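## Task

Put the cartridge into the sealant gun so that its front end sits all the way forward in the cup of the front ring, with the nozzle sticking out through that ring. The plunger rod will only retract while the small thumb plate on it, located just behind the handle, is held pushed toward the front of the gun. Finish with the plunger's disc touching the back end of the cartridge. The trigger is functional. The loaded gun must end up resting on the table and not leaning on any other object. Announce that you are done to finish.

## Robot and tools

Robot: two arms, left_arm and right_arm, each ending in a two-finger parallel gripper. Base positions in the scene frame: left_arm (+0.008, +0.326, 0) m, right_arm (+0.036, -0.331, 0) m, both with almost no yaw. A camera stand sits behind the arms. Loose objects may occasionally get a brief nudge.

Frames: the scene frame has its origin at table-top height midway between the nominal bases, +z up, +x out over the table, and left_arm on the +y side (these names do not match image left/right). Hand positions, quaternions (wxyz), targets, velocities and wrist-camera poses are reported in each arm's own base frame; fixed cameras and the table use the scene frame. A gripper's fingers point along its +z axis and separate along its y axis. end_effector_position is the spot between the pads, roughly 1 cm short of the fingertips. Reported hand pose may be off by up to a few cm, worse at long reach.

execute_actions(actions, cameras): actions is a list of actions; each action is a table of at most 15 rows, each row one 1/30 s step; a short table repeats its final row until step 15. Every row holds 14 numbers in [-1, 1]: left_arm dx, dy, dz, rx, ry, rz, opening, then the same seven for right_arm. The six pose numbers are offsets, along that arm's base axes, from the Hand target as it was when the action began (every row counts from that same start, not from the row before). Scale: 1.0 = 0.6 m or 180 degrees; rx, ry, rz form one rotation vector, turned about the Hand target position. Each new action starts from the current Hand target, so repeating an offset keeps moving. A translation longer than 1.0 is shortened. opening is absolute: +1 fully open (0.093 m), -1 closed. Six zeros mean no new pose, but the opening number is always obeyed, so resend the present opening to keep a grip. cameras: list of names, ["all"] or []; omitted means all for an empty actions list, none otherwise; an unknown name invalidates the call. An empty actions list just reports state and images.

move(target, speed, blend, opening_speed, grip_force, blocking, cameras): target is one 14-number row or a list of up to 15 rows, same layout and scale as above; every row is an offset from the Hand targets at the move's start, not from the previous row. speed: top path speed in m/s, 0.002 to 2.9, default 0.25 (turns up to twice that in rad/s), one value or one per target. blend: corner rounding in m per target, 0 (default) stops at each. opening_speed: rate of opening change per second on the -1..1 scale, at least 0.2. grip_force: per-pad limit in newtons, 10 to 50, one value or one per arm; it persists, and lower values close slowly (about 4 s at 40, 8 s at 20, 16 s at 10 from open). blocking=false returns after 0.5 s while the move continues. A move lasts at most 10 s; paths ignore obstacles and the other arm; grippers lag and can overshoot speed, especially near full stretch. Do not route a path close to an arm's own base (the elbow can whip around). Opening changes on later targets apply on arrival after a pause. The result adds a move: line with the ending (done, off_target, moving, held, fault) and limits (paced = pose clipped, held = steps withheld). done means at rest within 10 mm and 2 degrees.

wait(seconds): 0 to 3600; sends nothing new, lets a running move go on, returns early if it ends. stop(): brakes the running move. zoom_image(camera, region): camera is cam_high, cam_low, cam_left_wrist or cam_right_wrist; region [x0, y0, x1, y1] in pixels, at most 504 by 504, only for cameras in the latest images. finished_scene(scene): ends the current scene, given its number; irreversible.

Results: Hand target is the last commanded pose after clipping; the gripper often stops short, so send the remaining gap as an offset. Orientation commands are clipped to 40 degrees from the measured one; check tilt after moves. grip_measured: +1 open, -1 closed; pads meet near -0.94, and each mm of object width adds about 0.0208; a firm grip needs a command at least 0.41 below the width reading; the reading can be up to 0.02 high. Joint positions end with the finger gap in m. Joint velocities may say within noise. Joint torques: positive toward larger joint values; joints 1 to 3 wrap at ±28 N m. Tool commands shows present tool commands. Motor temperatures: MOTOR HOT at 75 °C, fault fold at 90 °C, arm collapses at 100 °C; holding loads or stretching heats motors. Joint ranges (rad): waist -2.618..3.054, shoulder 0..3.142, elbow 0..3.142 (straight 2.901), wrist pitch ±1.571, wrist yaw ±1.571, wrist roll ±2.094. Cameras are all 896x504 with given calibration.

Avoid: dropping parts or releasing moving ones, anything leaving the table, fast impacts or pressing far past contact, hitting heavy or fixed items, any arm-to-arm contact or gripping the other arm's fingers, and strain on wrist camera cables.

Each tool is called after "Call:" as name([rows], argument=value, ...), one row to a line, values as JSON.

## Session

Call:
execute_actions(actions=[])

Scene clock: 0.00 s.
left_arm: end_effector_position=(+0.3852, -0.0224, +0.0939) grip_measured=+1.000 end_effector_quat_wxyz=(+0.558, +0.042, +0.819, -0.126) | right_arm: end_effector_position=(+0.3848, +0.0402, +0.1115) grip_measured=+1.000 end_effector_quat_wxyz=(+0.609, -0.045, +0.792, +0.010)
Joint positions: left_arm=[0.087 1.53 0.385 0.772 0.338 -0.042 0.093] | right_arm=[0.127 1.505 0.332 0.911 0.051 -0.026 0.093]
Joint velocities: within noise
Joint torques (N m): no reading
Motor temperatures (°C): left_arm=[26 32 30 32 24 27 25] | right_arm=[24 26 30 30 23 27 27]
Heat: left arm: 32 °C; right arm: 30 °C.
Hand target: left_arm +0.3887, -0.0222, +0.1017; +0.569, +0.045, +0.812, -0.125 | right_arm +0.3878, +0.0406, +0.1200; +0.619, -0.044, +0.784, +0.011
Tool commands: left_gripper/opening=+1.0 right_gripper/opening=+1.0

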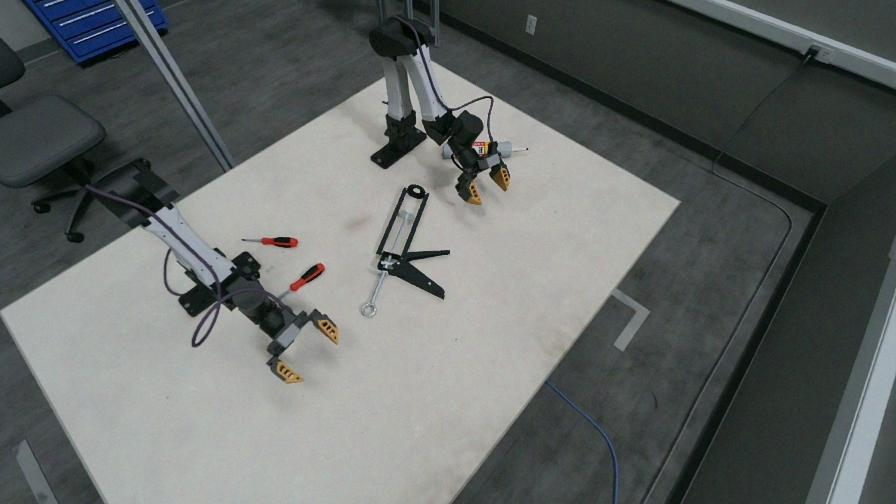

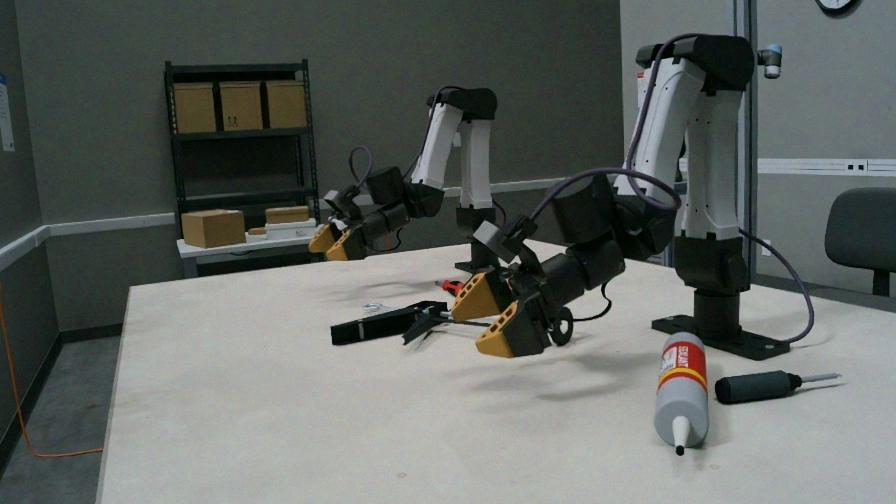

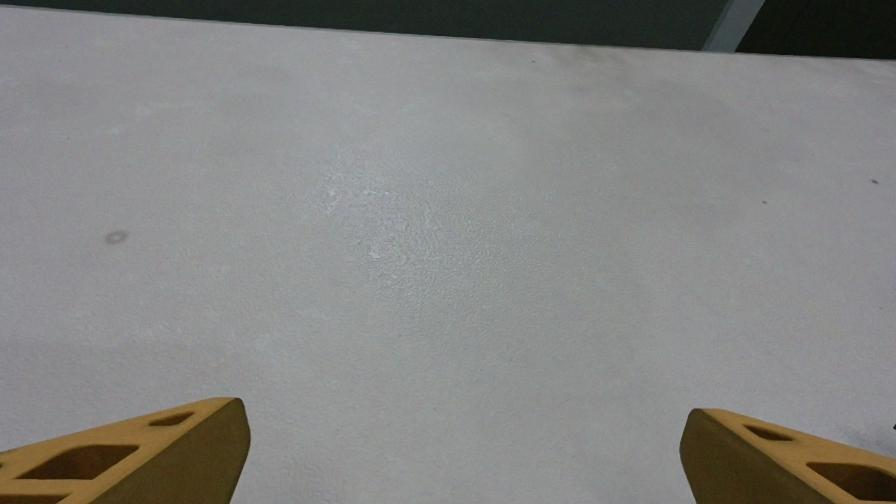

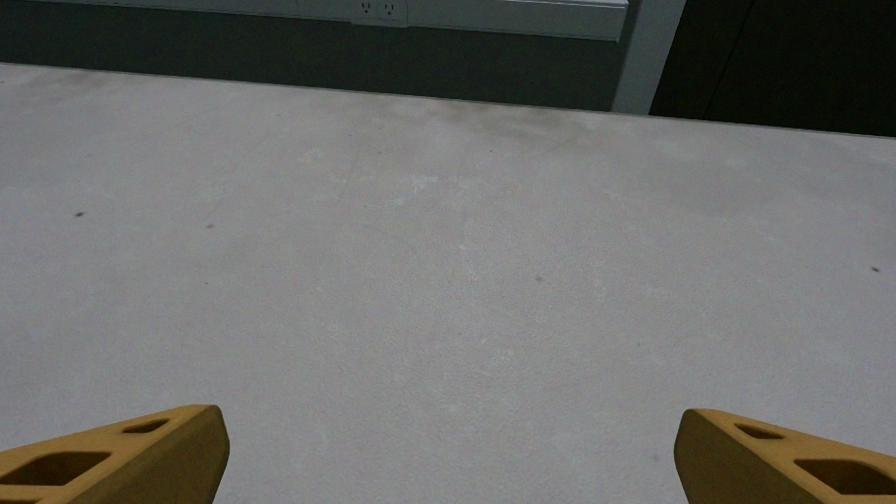

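Call:
zoom_image(camera="cam_high", region=[330, 170, 470, 330])

Call:
zoom_image(camera="cam_low", region=[310, 260, 610, 380])

Call:
zoom_image(camera="cam_low", region=[620, 310, 870, 480])

Call:
zoom_image(camera="cam_high", region=[420, 110, 560, 220])

Scaled by 3.150 from the camera's image (finer frame: 1280x720).

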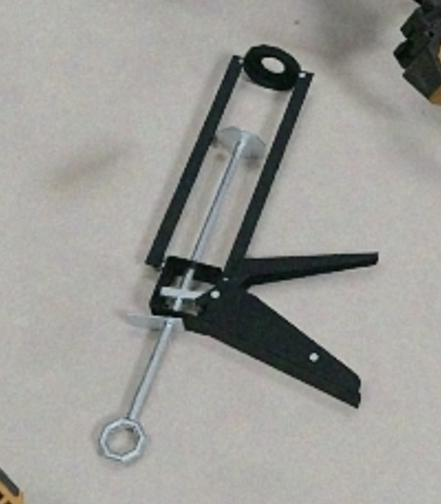

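Scaled by 1.680 from the camera's image (finer frame: 1280x720).

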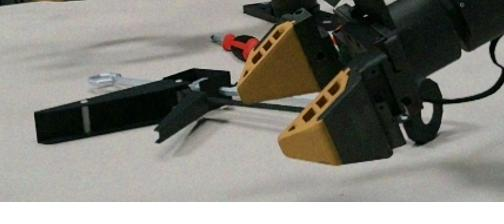

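Scaled by 2.016 from the camera's image (finer frame: 1280x720).

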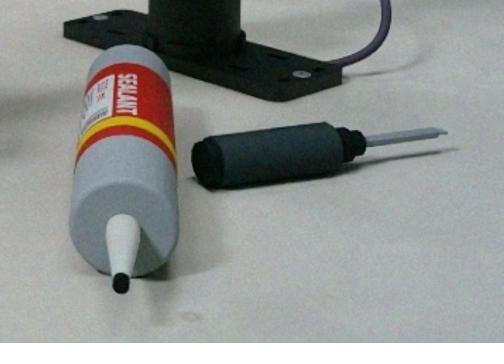

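Scaled by 3.600 from the camera's image (finer frame: 1280x720).

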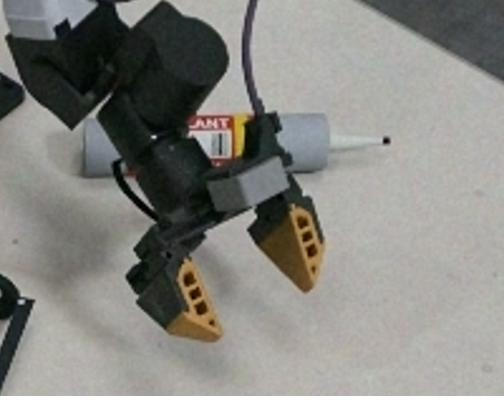

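Call:
move([
  [0,0,0.3,0.085,0.386,0.0306,1,0,0,0.1,0,0,0,1],
  [-0.098,-0.38,0.3,0.085,0.386,0.0306,1,0,0,0.1,0,0,0,1],
], blend=[0.05,0], cameras=["all"])

Scene clock: 82.17 s.
left_arm: end_effector_position=(+0.3262, -0.2488, +0.2817) grip_measured=+1.000 end_effector_quat_wxyz=(+0.156, +0.011, +0.982, -0.110) | right_arm: end_effector_position=(+0.3823, +0.0399, +0.1566) grip_measured=+1.000 end_effector_quat_wxyz=(+0.595, -0.046, +0.802, +0.009)
Joint positions: left_arm=[-0.657 1.935 2.314 -1.566 -0.012 -0.632 0.093] | right_arm=[0.127 1.27 0.449 0.525 0.051 -0.026 0.093]
Joint torques (N m): left_arm=[0.72 -6.63 7.1 1.2 -0.07 -0.07] | right_arm=[0.32 -6.45 9.01 2.35 0.01 -0.06]
Motor temperatures (°C): left_arm=[26 35 33 39 24 27 24] | right_arm=[24 32 34 45 23 26 27]
Heat: left arm: 39 °C; right arm: 45 °C.
Hand target: left_arm +0.3299, -0.2502, +0.2818; +0.001, +0.000, +1.000, +0.000 | right_arm +0.3879, +0.0406, +0.1803; +0.619, -0.044, +0.784, +0.011
Off the commanded pose: left_arm 0.004 m, 22 deg | right_arm 0.024 m, 3 deg.
joint sent to its limit (left arm) — joint 4 (wrist pitch), lower limit. The joint targets are off in orientation, not in position.
move: off_target (left_arm, right_arm)
cam_left_wrist: T_world_to_cam=[[-0.03758, -0.98184, 0.18595, -0.27956], [-0.99116, 0.06031, 0.11813, 0.34481], [-0.1272, -0.17987, -0.97543, 0.3559]] pos_world=[0.37653, -0.23126, 0.3584]
cam_right_wrist: T_world_to_cam=[[0.11269, -0.99302, 0.03482, -0.00813], [-0.64966, -0.10015, -0.7536, 0.41055], [0.75183, 0.06231, -0.65641, -0.10153]] pos_world=[0.34396, 0.03937, 0.24303]

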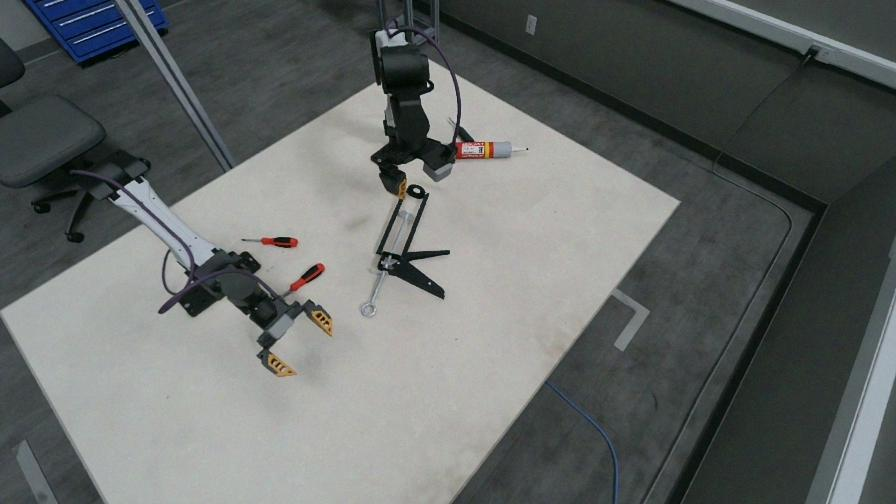

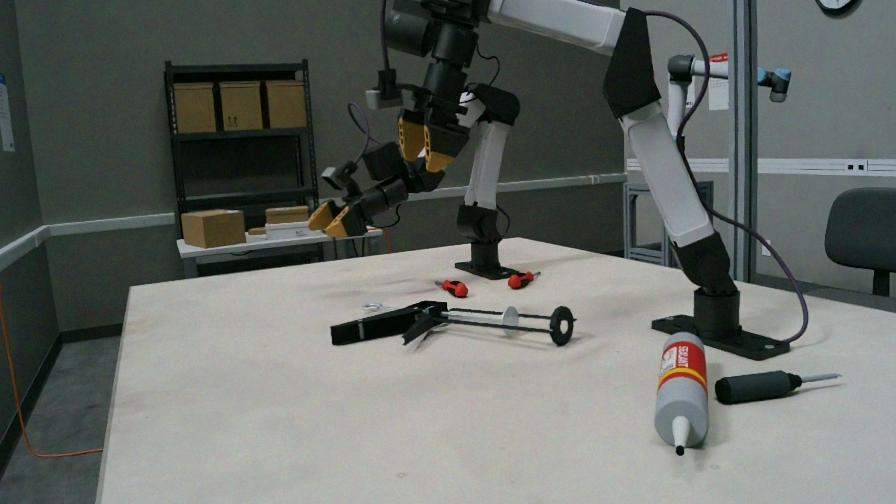

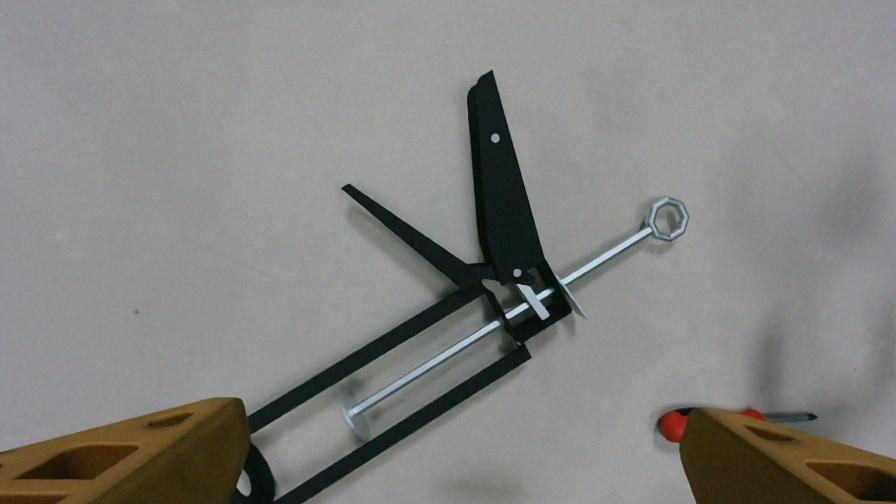

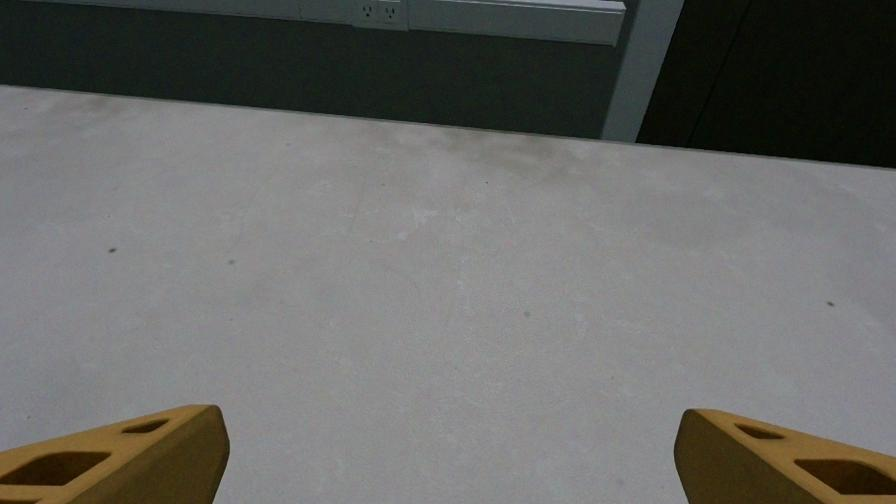

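Call:
zoom_image(camera="cam_left_wrist", region=[440, 180, 700, 370])

Call:
zoom_image(camera="cam_left_wrist", region=[230, 250, 560, 504])

Call:
zoom_image(camera="cam_low", region=[320, 280, 600, 370])

Scaled by 1.938 from the camera's image (finer frame: 1280x720).

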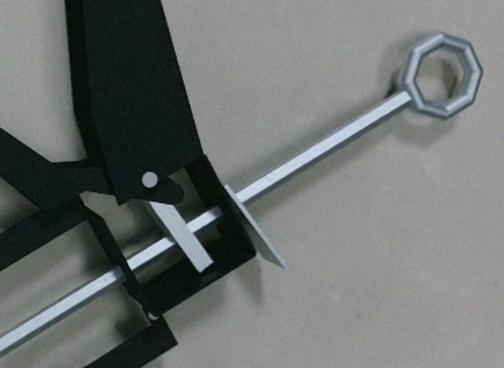

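Scaled by 1.527 from the camera's image (finer frame: 1280x720).

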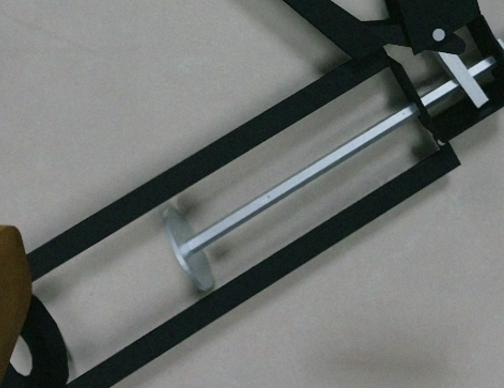

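Scaled by 1.800 from the camera's image (finer frame: 1280x720).

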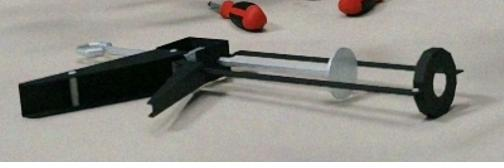

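Call:
move(target=[-0.033,0.40,0,0,0,0,1,0,0,0,0,0,0,1], cameras=["cam_left_wrist"])

Scene clock: 145.10 s.
left_arm: end_effector_position=(+0.3173, -0.0115, +0.2743) grip_measured=+1.000 end_effector_quat_wxyz=(+0.148, -0.009, +0.989, -0.012) | right_arm: end_effector_position=(+0.3823, +0.0399, +0.1566) grip_measured=+1.000 end_effector_quat_wxyz=(+0.595, -0.046, +0.802, +0.009)
Joint positions: left_arm=[-0.029 1.605 1.9 -1.567 0.013 -0.049 0.093] | right_arm=[0.127 1.27 0.449 0.525 0.051 -0.026 0.093]
Joint torques (N m): left_arm=[-0.03 -7.83 4.77 1.09 -0.12 0.15] | right_arm=[0.32 -6.31 8.91 2.32 0 -0.07]
Motor temperatures (°C): left_arm=[26 39 35 34 24 27 24] | right_arm=[24 34 37 49 23 26 27]
Heat: left arm: 39 °C; right arm: 49 °C.
Hand target: left_arm +0.3101, -0.0102, +0.2818; +0.001, +0.000, +1.000, +0.000 | right_arm +0.3879, +0.0406, +0.1803; +0.619, -0.044, +0.784, +0.011
Off the commanded pose: left_arm 0.011 m, 17 deg | right_arm 0.024 m, 4 deg.
joint sent to its limit (left arm) — joint 4 (wrist pitch), lower limit. The joint targets are off in orientation, not in position.
move: off_target (left_arm)
cam_left_wrist: T_world_to_cam=[[0.03116, -0.99951, -0.00056, -0.01637], [-0.98968, -0.03093, 0.1399, 0.31499], [-0.13985, -0.0038, -0.99017, 0.40028]] pos_world=[0.36822, -0.0051, 0.35227]

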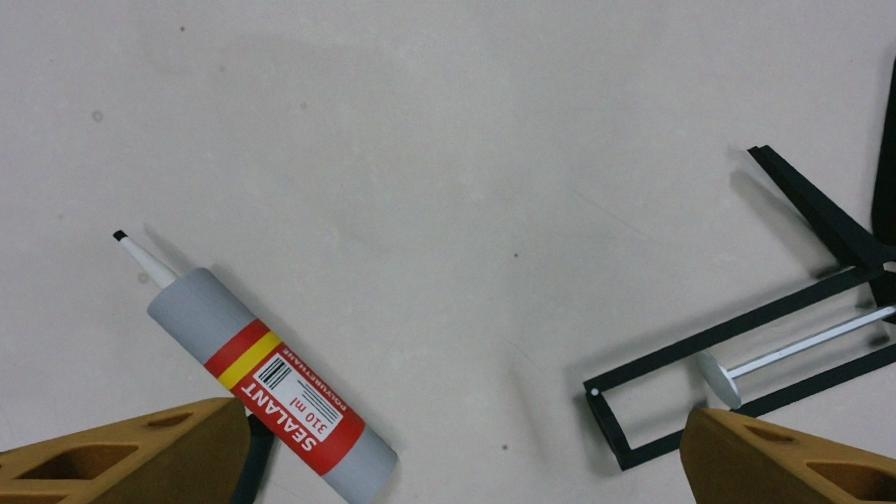

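Call:
zoom_image(camera="cam_left_wrist", region=[560, 240, 896, 504])

Call:
zoom_image(camera="cam_left_wrist", region=[90, 210, 420, 504])

Scaled by 1.500 from the camera's image (finer frame: 1280x720).

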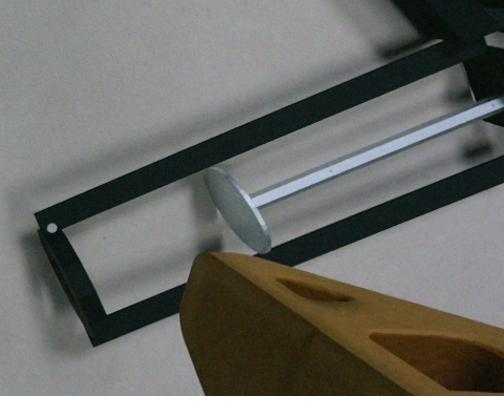

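Scaled by 1.527 from the camera's image (finer frame: 1280x720).

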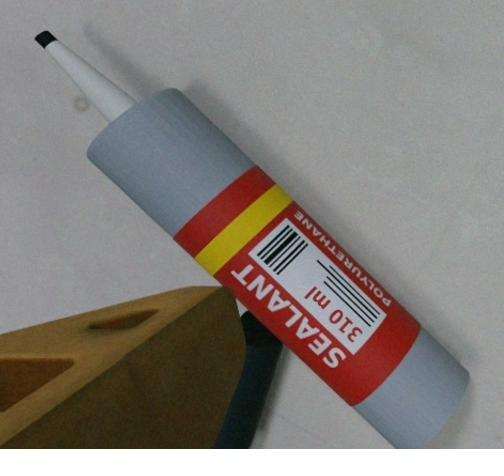

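Call:
move(target=[-0.1418,-0.2997,-0.203,0,0,-0.352,1,-0.0465,0.2157,0.033,0.2260,0.3870,-0.3221,1], cameras=["all"])

Scene clock: 252.97 s.
left_arm: end_effector_position=(+0.2223, -0.1865, +0.1659) grip_measured=+1.000 end_effector_quat_wxyz=(+0.003, +0.517, +0.856, -0.001) | right_arm: end_effector_position=(+0.3558, +0.1703, +0.2007) grip_measured=+1.000 end_effector_quat_wxyz=(+0.038, +0.510, +0.858, +0.053)
Joint positions: left_arm=[-0.697 1.641 1.525 -1.449 0.002 0.391 0.093] | right_arm=[0.449 1.983 2.089 -1.546 0.005 1.521 0.093]
Joint torques (N m): left_arm=[-0.34 -4.63 5.18 0.6 -0.03 0.18] | right_arm=[-0.06 -8.31 7.75 0.38 0.02 0.02]
Heat: left arm: 40 °C; right arm: 51 °C.
Hand target: left_arm +0.2250, -0.1900, +0.1600; +0.001, +0.525, +0.851, +0.000 | right_arm +0.3600, +0.1699, +0.1999; +0.000, +0.520, +0.854, -0.001
Off the commanded pose: left_arm 0.007 m, 1 deg | right_arm 0.004 m, 8 deg.
joint sent to its limit (right arm) — joint 4 (wrist pitch), lower limit. The joint targets are off in orientation, not in position.
move: off_target (right_arm)
cam_left_wrist: T_world_to_cam=[[-0.881, -0.47204, -0.03179, 0.11798], [-0.44069, 0.79432, 0.41815, 0.2165], [-0.17213, 0.3824, -0.90782, 0.34448]] pos_world=[0.25865, -0.24801, 0.22595]
cam_right_wrist: T_world_to_cam=[[-0.86559, -0.47527, -0.15775, 0.42137], [-0.49666, 0.77456, 0.39164, 0.00635], [-0.06395, 0.41735, -0.9065, 0.21907]] pos_world=[0.38189, 0.10392, 0.26258]

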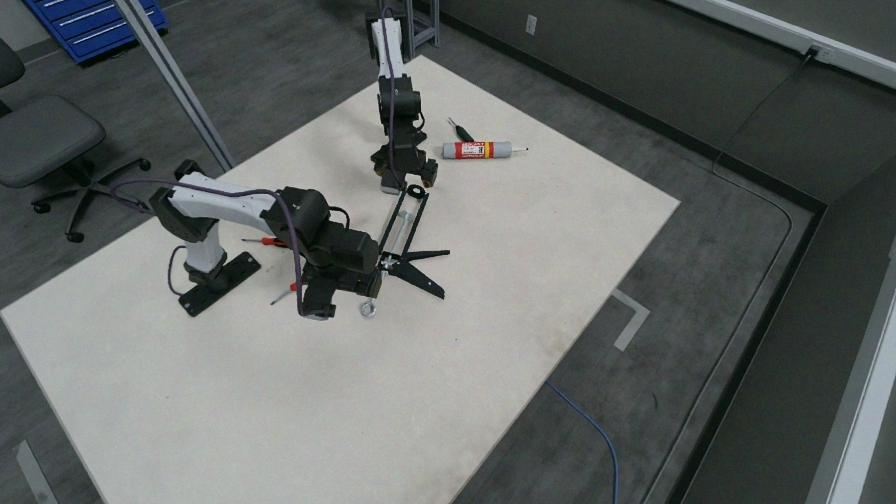

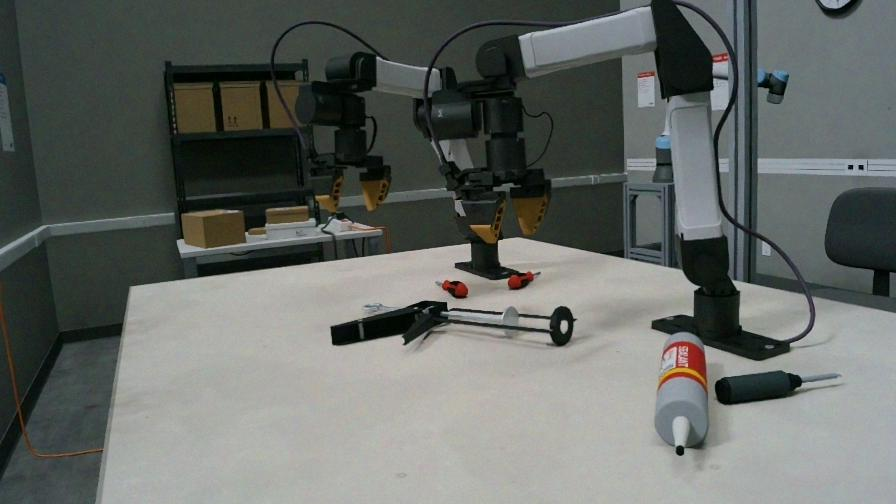

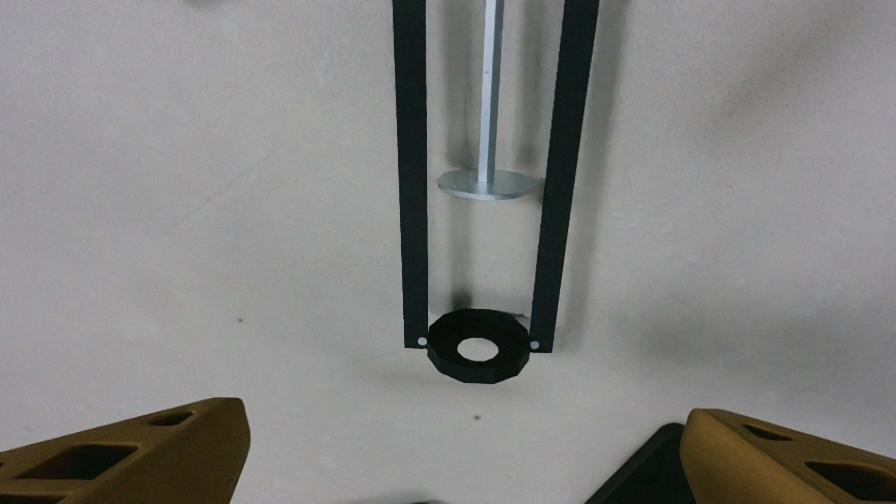

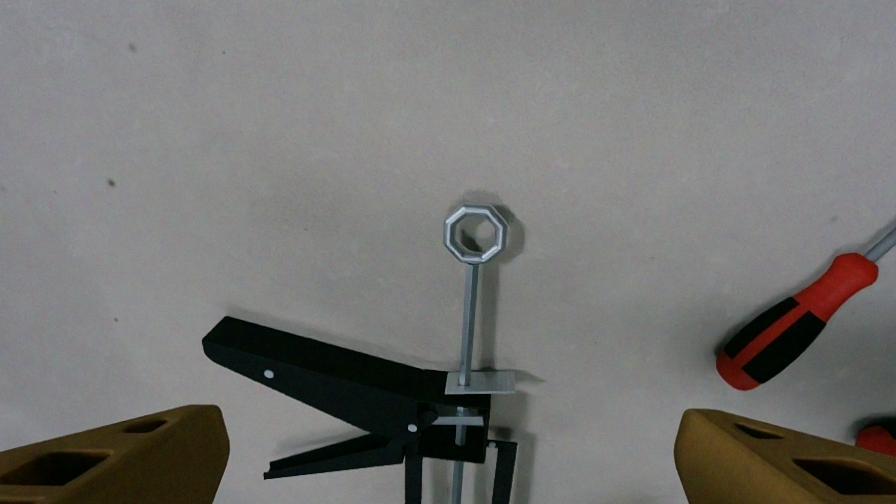

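Call:
zoom_image(camera="cam_left_wrist", region=[370, 130, 620, 400])

Call:
zoom_image(camera="cam_right_wrist", region=[380, 190, 580, 504])

Scaled by 1.867 from the camera's image (finer frame: 1280x720).

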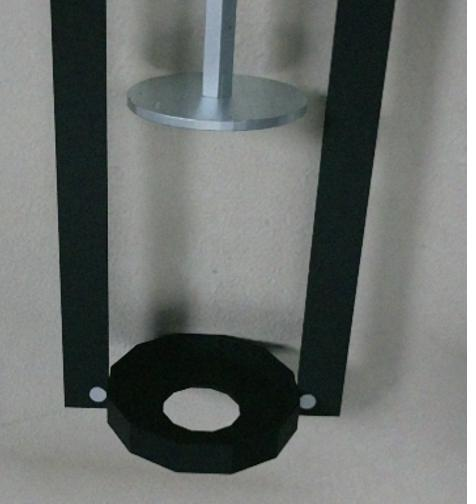

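Scaled by 1.605 from the camera's image (finer frame: 1280x720).

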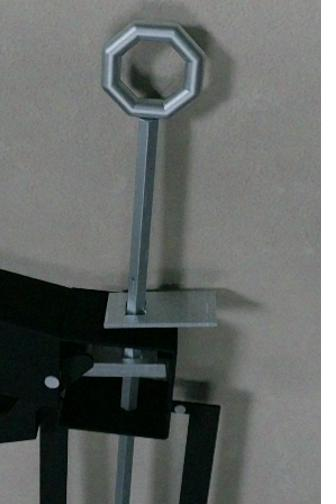

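Call:
zoom_image(camera="cam_low", region=[290, 60, 590, 260])

Call:
zoom_image(camera="cam_high", region=[360, 130, 460, 220])

Scaled by 1.680 from the camera's image (finer frame: 1280x720).

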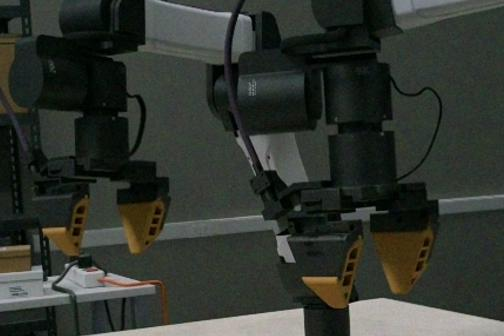

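Scaled by 5.040 from the camera's image (finer frame: 1280x720).

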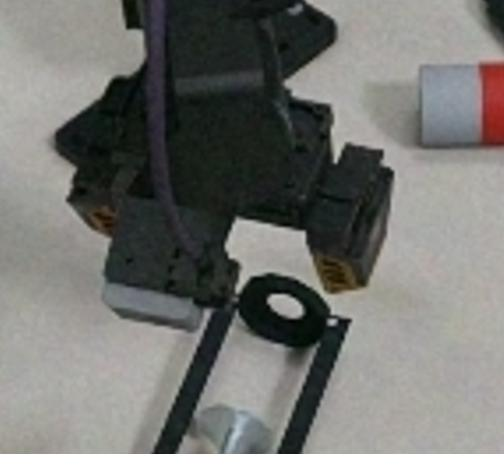

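Call:
move(target=[0,0,0,0,0,0,1,0.034,-0.0365,-0.14,0.148,0.0767,0,0], cameras=["cam_right_wrist"])

Scene clock: 364.63 s.
left_arm: end_effector_position=(+0.2223, -0.1865, +0.1659) grip_measured=+1.000 end_effector_quat_wxyz=(+0.003, +0.518, +0.856, -0.001) | right_arm: end_effector_position=(+0.3782, +0.1469, +0.1145) grip_measured=+0.002 end_effector_quat_wxyz=(-0.216, +0.506, +0.825, +0.132)
Joint positions: left_arm=[-0.697 1.641 1.525 -1.449 0.002 0.391 0.093] | right_arm=[0.175 2.232 2.041 -1.543 -0.488 1.234 0.045]
Joint torques (N m): left_arm=[-0.32 -4.68 5.12 0.59 -0.04 0.14] | right_arm=[0.24 -10.8 7.51 -0.28 -0.4 -0.15]
Motor temperatures (°C): left_arm=[26 35 35 29 24 27 23] | right_arm=[24 42 43 35 23 25 26]
Heat: left arm: 35 °C; right arm: 43 °C.
Hand target: left_arm +0.2250, -0.1900, +0.1600; +0.001, +0.525, +0.851, +0.000 | right_arm +0.3805, +0.1480, +0.1160; -0.221, +0.502, +0.825, +0.134
Off the commanded pose: left_arm 0.007 m, 1 deg | right_arm 0.003 m, 1 deg.
joint sent to its limit (right arm) — joint 4 (wrist pitch), lower limit. The joint targets still meet the commanded pose.
move: done
cam_right_wrist: T_world_to_cam=[[-0.89602, -0.44323, -0.02613, 0.40774], [-0.28297, 0.5247, 0.80288, -0.02184], [-0.34215, 0.7268, -0.59556, 0.17629]] pos_world=[0.41948, 0.06405, 0.13318]

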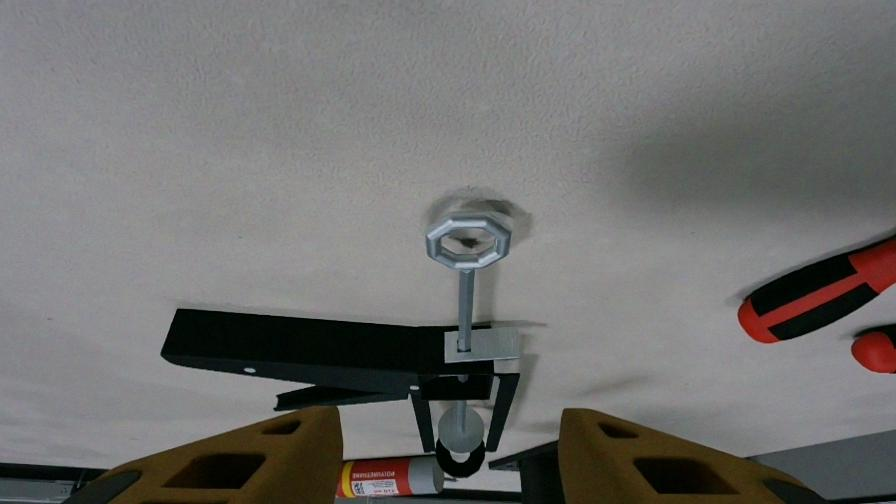

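Call:
move([
  [0,0,0,0,0,0,1,-0.03,0.045,-0.0667,0,0,0,0.3],
  [0,0,0,0,0,0,1,-0.05,0.0733,-0.1,0,0,0,0.3],
], speed=0.12, blend=[0.02,0], cameras=["cam_right_wrist","cam_low"])

Scene clock: 384.53 s.
left_arm: end_effector_position=(+0.2223, -0.1865, +0.1659) grip_measured=+1.000 end_effector_quat_wxyz=(+0.003, +0.518, +0.856, -0.001) | right_arm: end_effector_position=(+0.3472, +0.1891, +0.0410) grip_measured=+0.298 end_effector_quat_wxyz=(-0.235, +0.503, +0.824, +0.115)
Joint positions: left_arm=[-0.697 1.641 1.525 -1.449 0.002 0.391 0.093] | right_arm=[0.29 2.213 1.71 -1.226 -0.508 1.345 0.06]
Joint torques (N m): left_arm=[-0.24 -4.77 5.08 0.62 -0.07 0.16] | right_arm=[0.75 -15.49 4.21 0.01 -0.44 0.06]
Heat: left arm: 35 °C; right arm: 43 °C.
Hand target: left_arm +0.2250, -0.1900, +0.1600; +0.001, +0.525, +0.851, +0.000 | right_arm +0.3504, +0.1920, +0.0560; -0.221, +0.502, +0.825, +0.134
Off the commanded pose: left_arm 0.007 m, 1 deg | right_arm 0.016 m, 3 deg.
move: off_target (right_arm); blend cut to 0.0144 m at target 1
cam_right_wrist: T_world_to_cam=[[-0.88905, -0.45737, 0.01999, 0.39524], [-0.2527, 0.52666, 0.81165, -0.005], [-0.38175, 0.71655, -0.58381, 0.10642]] pos_world=[0.39075, 0.10715, 0.05829]
Images, in order (width x height): cam_low 896x504, cam_right_wrist 896x504.

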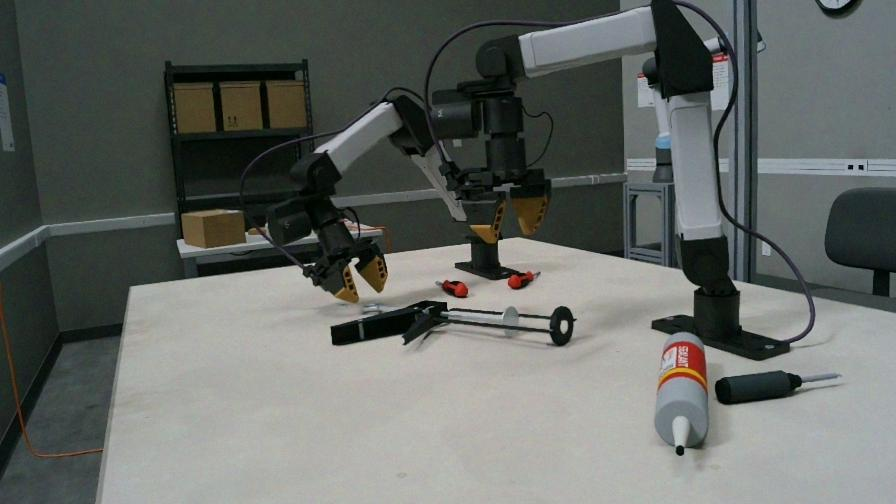

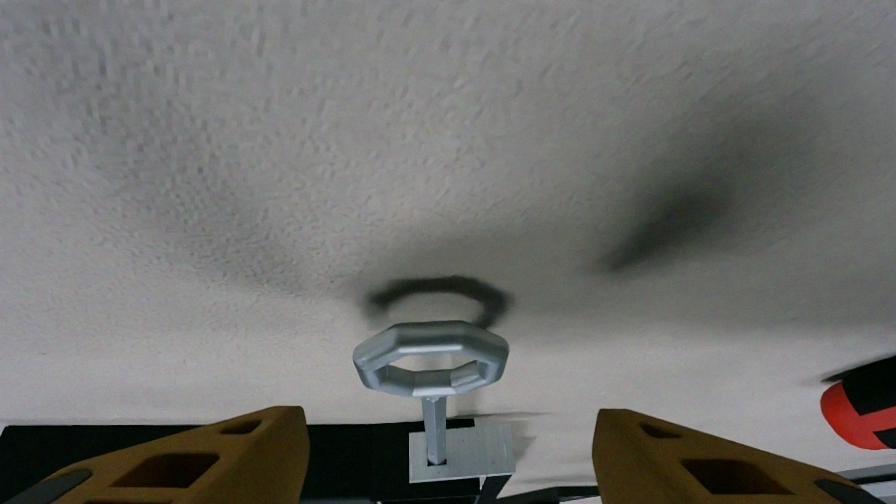

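Call:
move(target=[0,0,0,0,0,0,1,0.0032,0.0072,-0.033,0,0,0,0.3], speed=0.08, cameras=["cam_right_wrist","cam_low"])

Scene clock: 394.87 s.
left_arm: end_effector_position=(+0.2223, -0.1865, +0.1659) grip_measured=+1.000 end_effector_quat_wxyz=(+0.003, +0.518, +0.856, -0.001) | right_arm: end_effector_position=(+0.3516, +0.1925, +0.0325) grip_measured=+0.298 end_effector_quat_wxyz=(-0.225, +0.502, +0.825, +0.126)
Joint positions: left_arm=[-0.697 1.641 1.525 -1.449 0.002 0.391 0.093] | right_arm=[0.295 2.213 1.679 -1.16 -0.508 1.356 0.06]
Joint torques (N m): left_arm=[-0.32 -4.74 5.19 0.59 -0.06 0.18] | right_arm=[0.9 -12.67 4.36 0.07 -0.44 0.03]
Motor temperatures (°C): left_arm=[26 35 35 29 24 27 23] | right_arm=[24 54 40 34 23 25 26]
Heat: left arm: 35 °C; right arm: 54 °C.
Hand target: left_arm +0.2250, -0.1900, +0.1600; +0.001, +0.525, +0.851, +0.000 | right_arm +0.3522, +0.1964, +0.0362; -0.221, +0.502, +0.825, +0.134
Off the commanded pose: left_arm 0.007 m, 1 deg | right_arm 0.005 m, 1 deg.
move: done
cam_right_wrist: T_world_to_cam=[[-0.89116, -0.4536, -0.00926, 0.40178], [-0.27386, 0.52154, 0.80808, 0.00981], [-0.36171, 0.72267, -0.589, 0.09268]] pos_world=[0.39426, 0.11015, 0.05038]
Images, in order (width x height): cam_low 896x504, cam_right_wrist 896x504.

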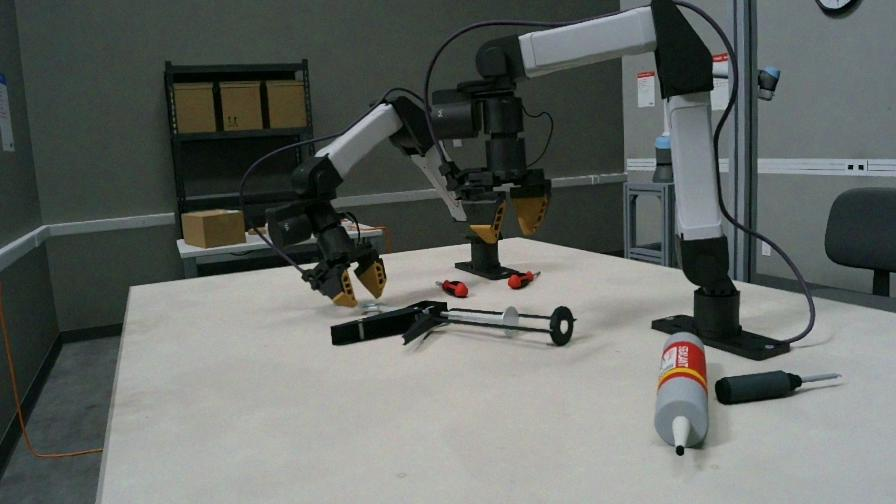

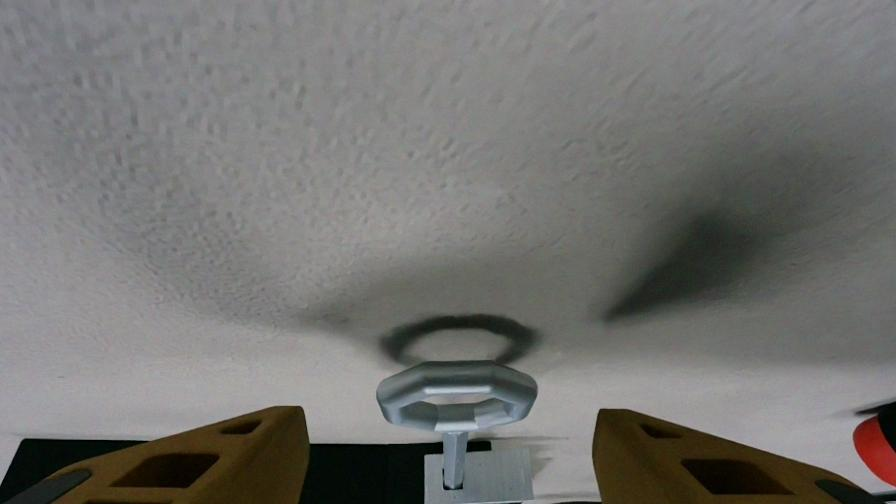

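Call:
move(target=[0,0,0,0,0,0,1,-0.005,0.0055,-0.023,0,0,0,0.3], speed=0.08, cameras=["cam_right_wrist","cam_low"])

Scene clock: 401.27 s.
left_arm: end_effector_position=(+0.2223, -0.1865, +0.1659) grip_measured=+1.000 end_effector_quat_wxyz=(+0.003, +0.518, +0.856, -0.001) | right_arm: end_effector_position=(+0.3491, +0.1960, +0.0216) grip_measured=+0.298 end_effector_quat_wxyz=(-0.222, +0.501, +0.826, +0.129)
Joint positions: left_arm=[-0.697 1.641 1.525 -1.449 0.002 0.391 0.093] | right_arm=[0.305 2.213 1.635 -1.102 -0.509 1.368 0.06]
Joint torques (N m): left_arm=[-0.29 -4.57 5.12 0.6 -0.05 0.17] | right_arm=[0.98 -12.05 4.34 0.15 -0.46 0.04]
Motor temperatures (°C): left_arm=[26 35 35 29 24 27 23] | right_arm=[24 55 39 34 23 25 26]
Heat: left arm: 35 °C; right arm: 55 °C.
Hand target: left_arm +0.2250, -0.1900, +0.1600; +0.001, +0.525, +0.851, +0.000 | right_arm +0.3493, +0.1996, +0.0224; -0.221, +0.502, +0.825, +0.134
Off the commanded pose: left_arm 0.007 m, 1 deg | right_arm 0.004 m, 1 deg.
move: done
cam_right_wrist: T_world_to_cam=[[-0.89092, -0.45386, -0.01677, 0.40119], [-0.28019, 0.52019, 0.80678, 0.01852], [-0.35745, 0.72347, -0.59061, 0.08127]] pos_world=[0.39167, 0.11365, 0.03978]
Images, in order (width x height): cam_low 896x504, cam_right_wrist 896x504.

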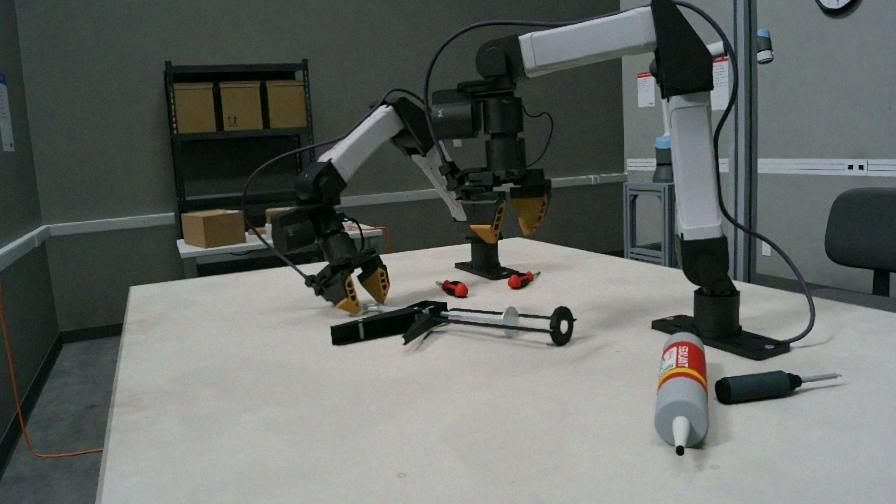

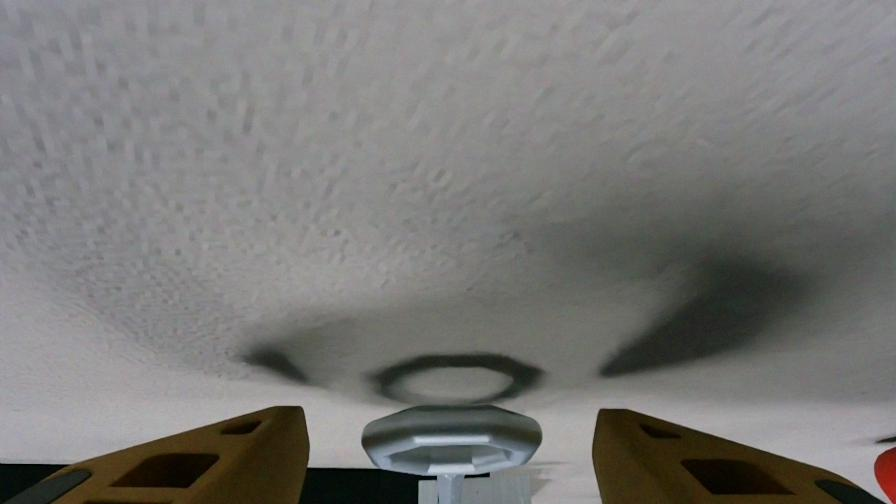

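Call:
move([
  [0,0,0,0,0,0,1,0,0,-0.006,0,0,0,0.3],
  [0,0,0,0,0,0,1,0,0,-0.006,0,0,0,-0.55],
], speed=0.08, opening_speed=0.8, cameras=["cam_right_wrist"])

Scene clock: 409.43 s.
left_arm: end_effector_position=(+0.2223, -0.1865, +0.1659) grip_measured=+1.000 end_effector_quat_wxyz=(+0.003, +0.518, +0.856, -0.001) | right_arm: end_effector_position=(+0.3495, +0.1962, +0.0198) grip_measured=-0.474 end_effector_quat_wxyz=(-0.220, +0.501, +0.827, +0.131)
Joint positions: left_arm=[-0.697 1.641 1.525 -1.449 0.002 0.391 0.093] | right_arm=[0.305 2.213 1.628 -1.091 -0.509 1.368 0.022]
Joint torques (N m): left_arm=[-0.27 -4.7 5.23 0.6 -0.04 0.19] | right_arm=[0.8 -11.49 4.4 0.14 -0.43 0.05]
Motor temperatures (°C): left_arm=[26 35 35 29 24 27 23] | right_arm=[24 56 39 33 23 25 26]
Heat: left arm: 35 °C; right arm: 56 °C.
Hand target: left_arm +0.2250, -0.1900, +0.1600; +0.001, +0.525, +0.851, +0.000 | right_arm +0.3493, +0.1996, +0.0188; -0.221, +0.502, +0.825, +0.134
Off the commanded pose: left_arm 0.007 m, 1 deg | right_arm 0.004 m, 0 deg.
move: done
cam_right_wrist: T_world_to_cam=[[-0.89097, -0.45356, -0.02116, 0.40154], [-0.28346, 0.5192, 0.80628, 0.02139], [-0.35471, 0.72437, -0.59116, 0.07905]] pos_world=[0.39187, 0.11375, 0.03798]

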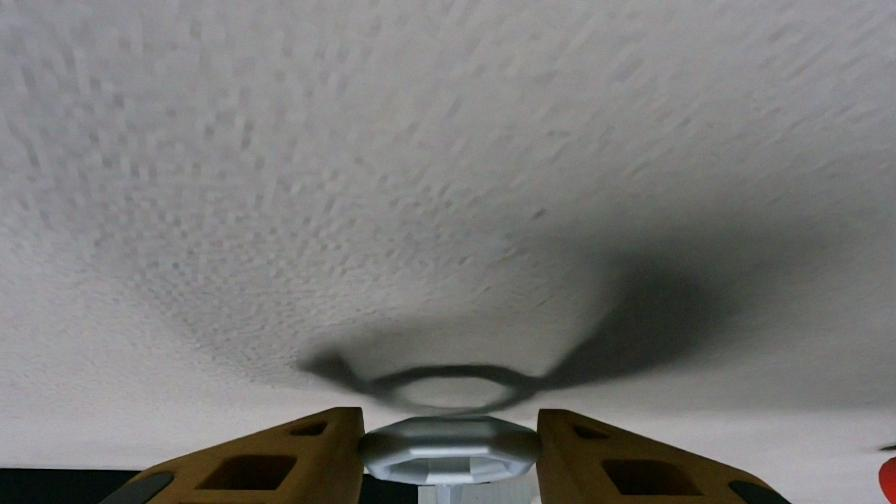

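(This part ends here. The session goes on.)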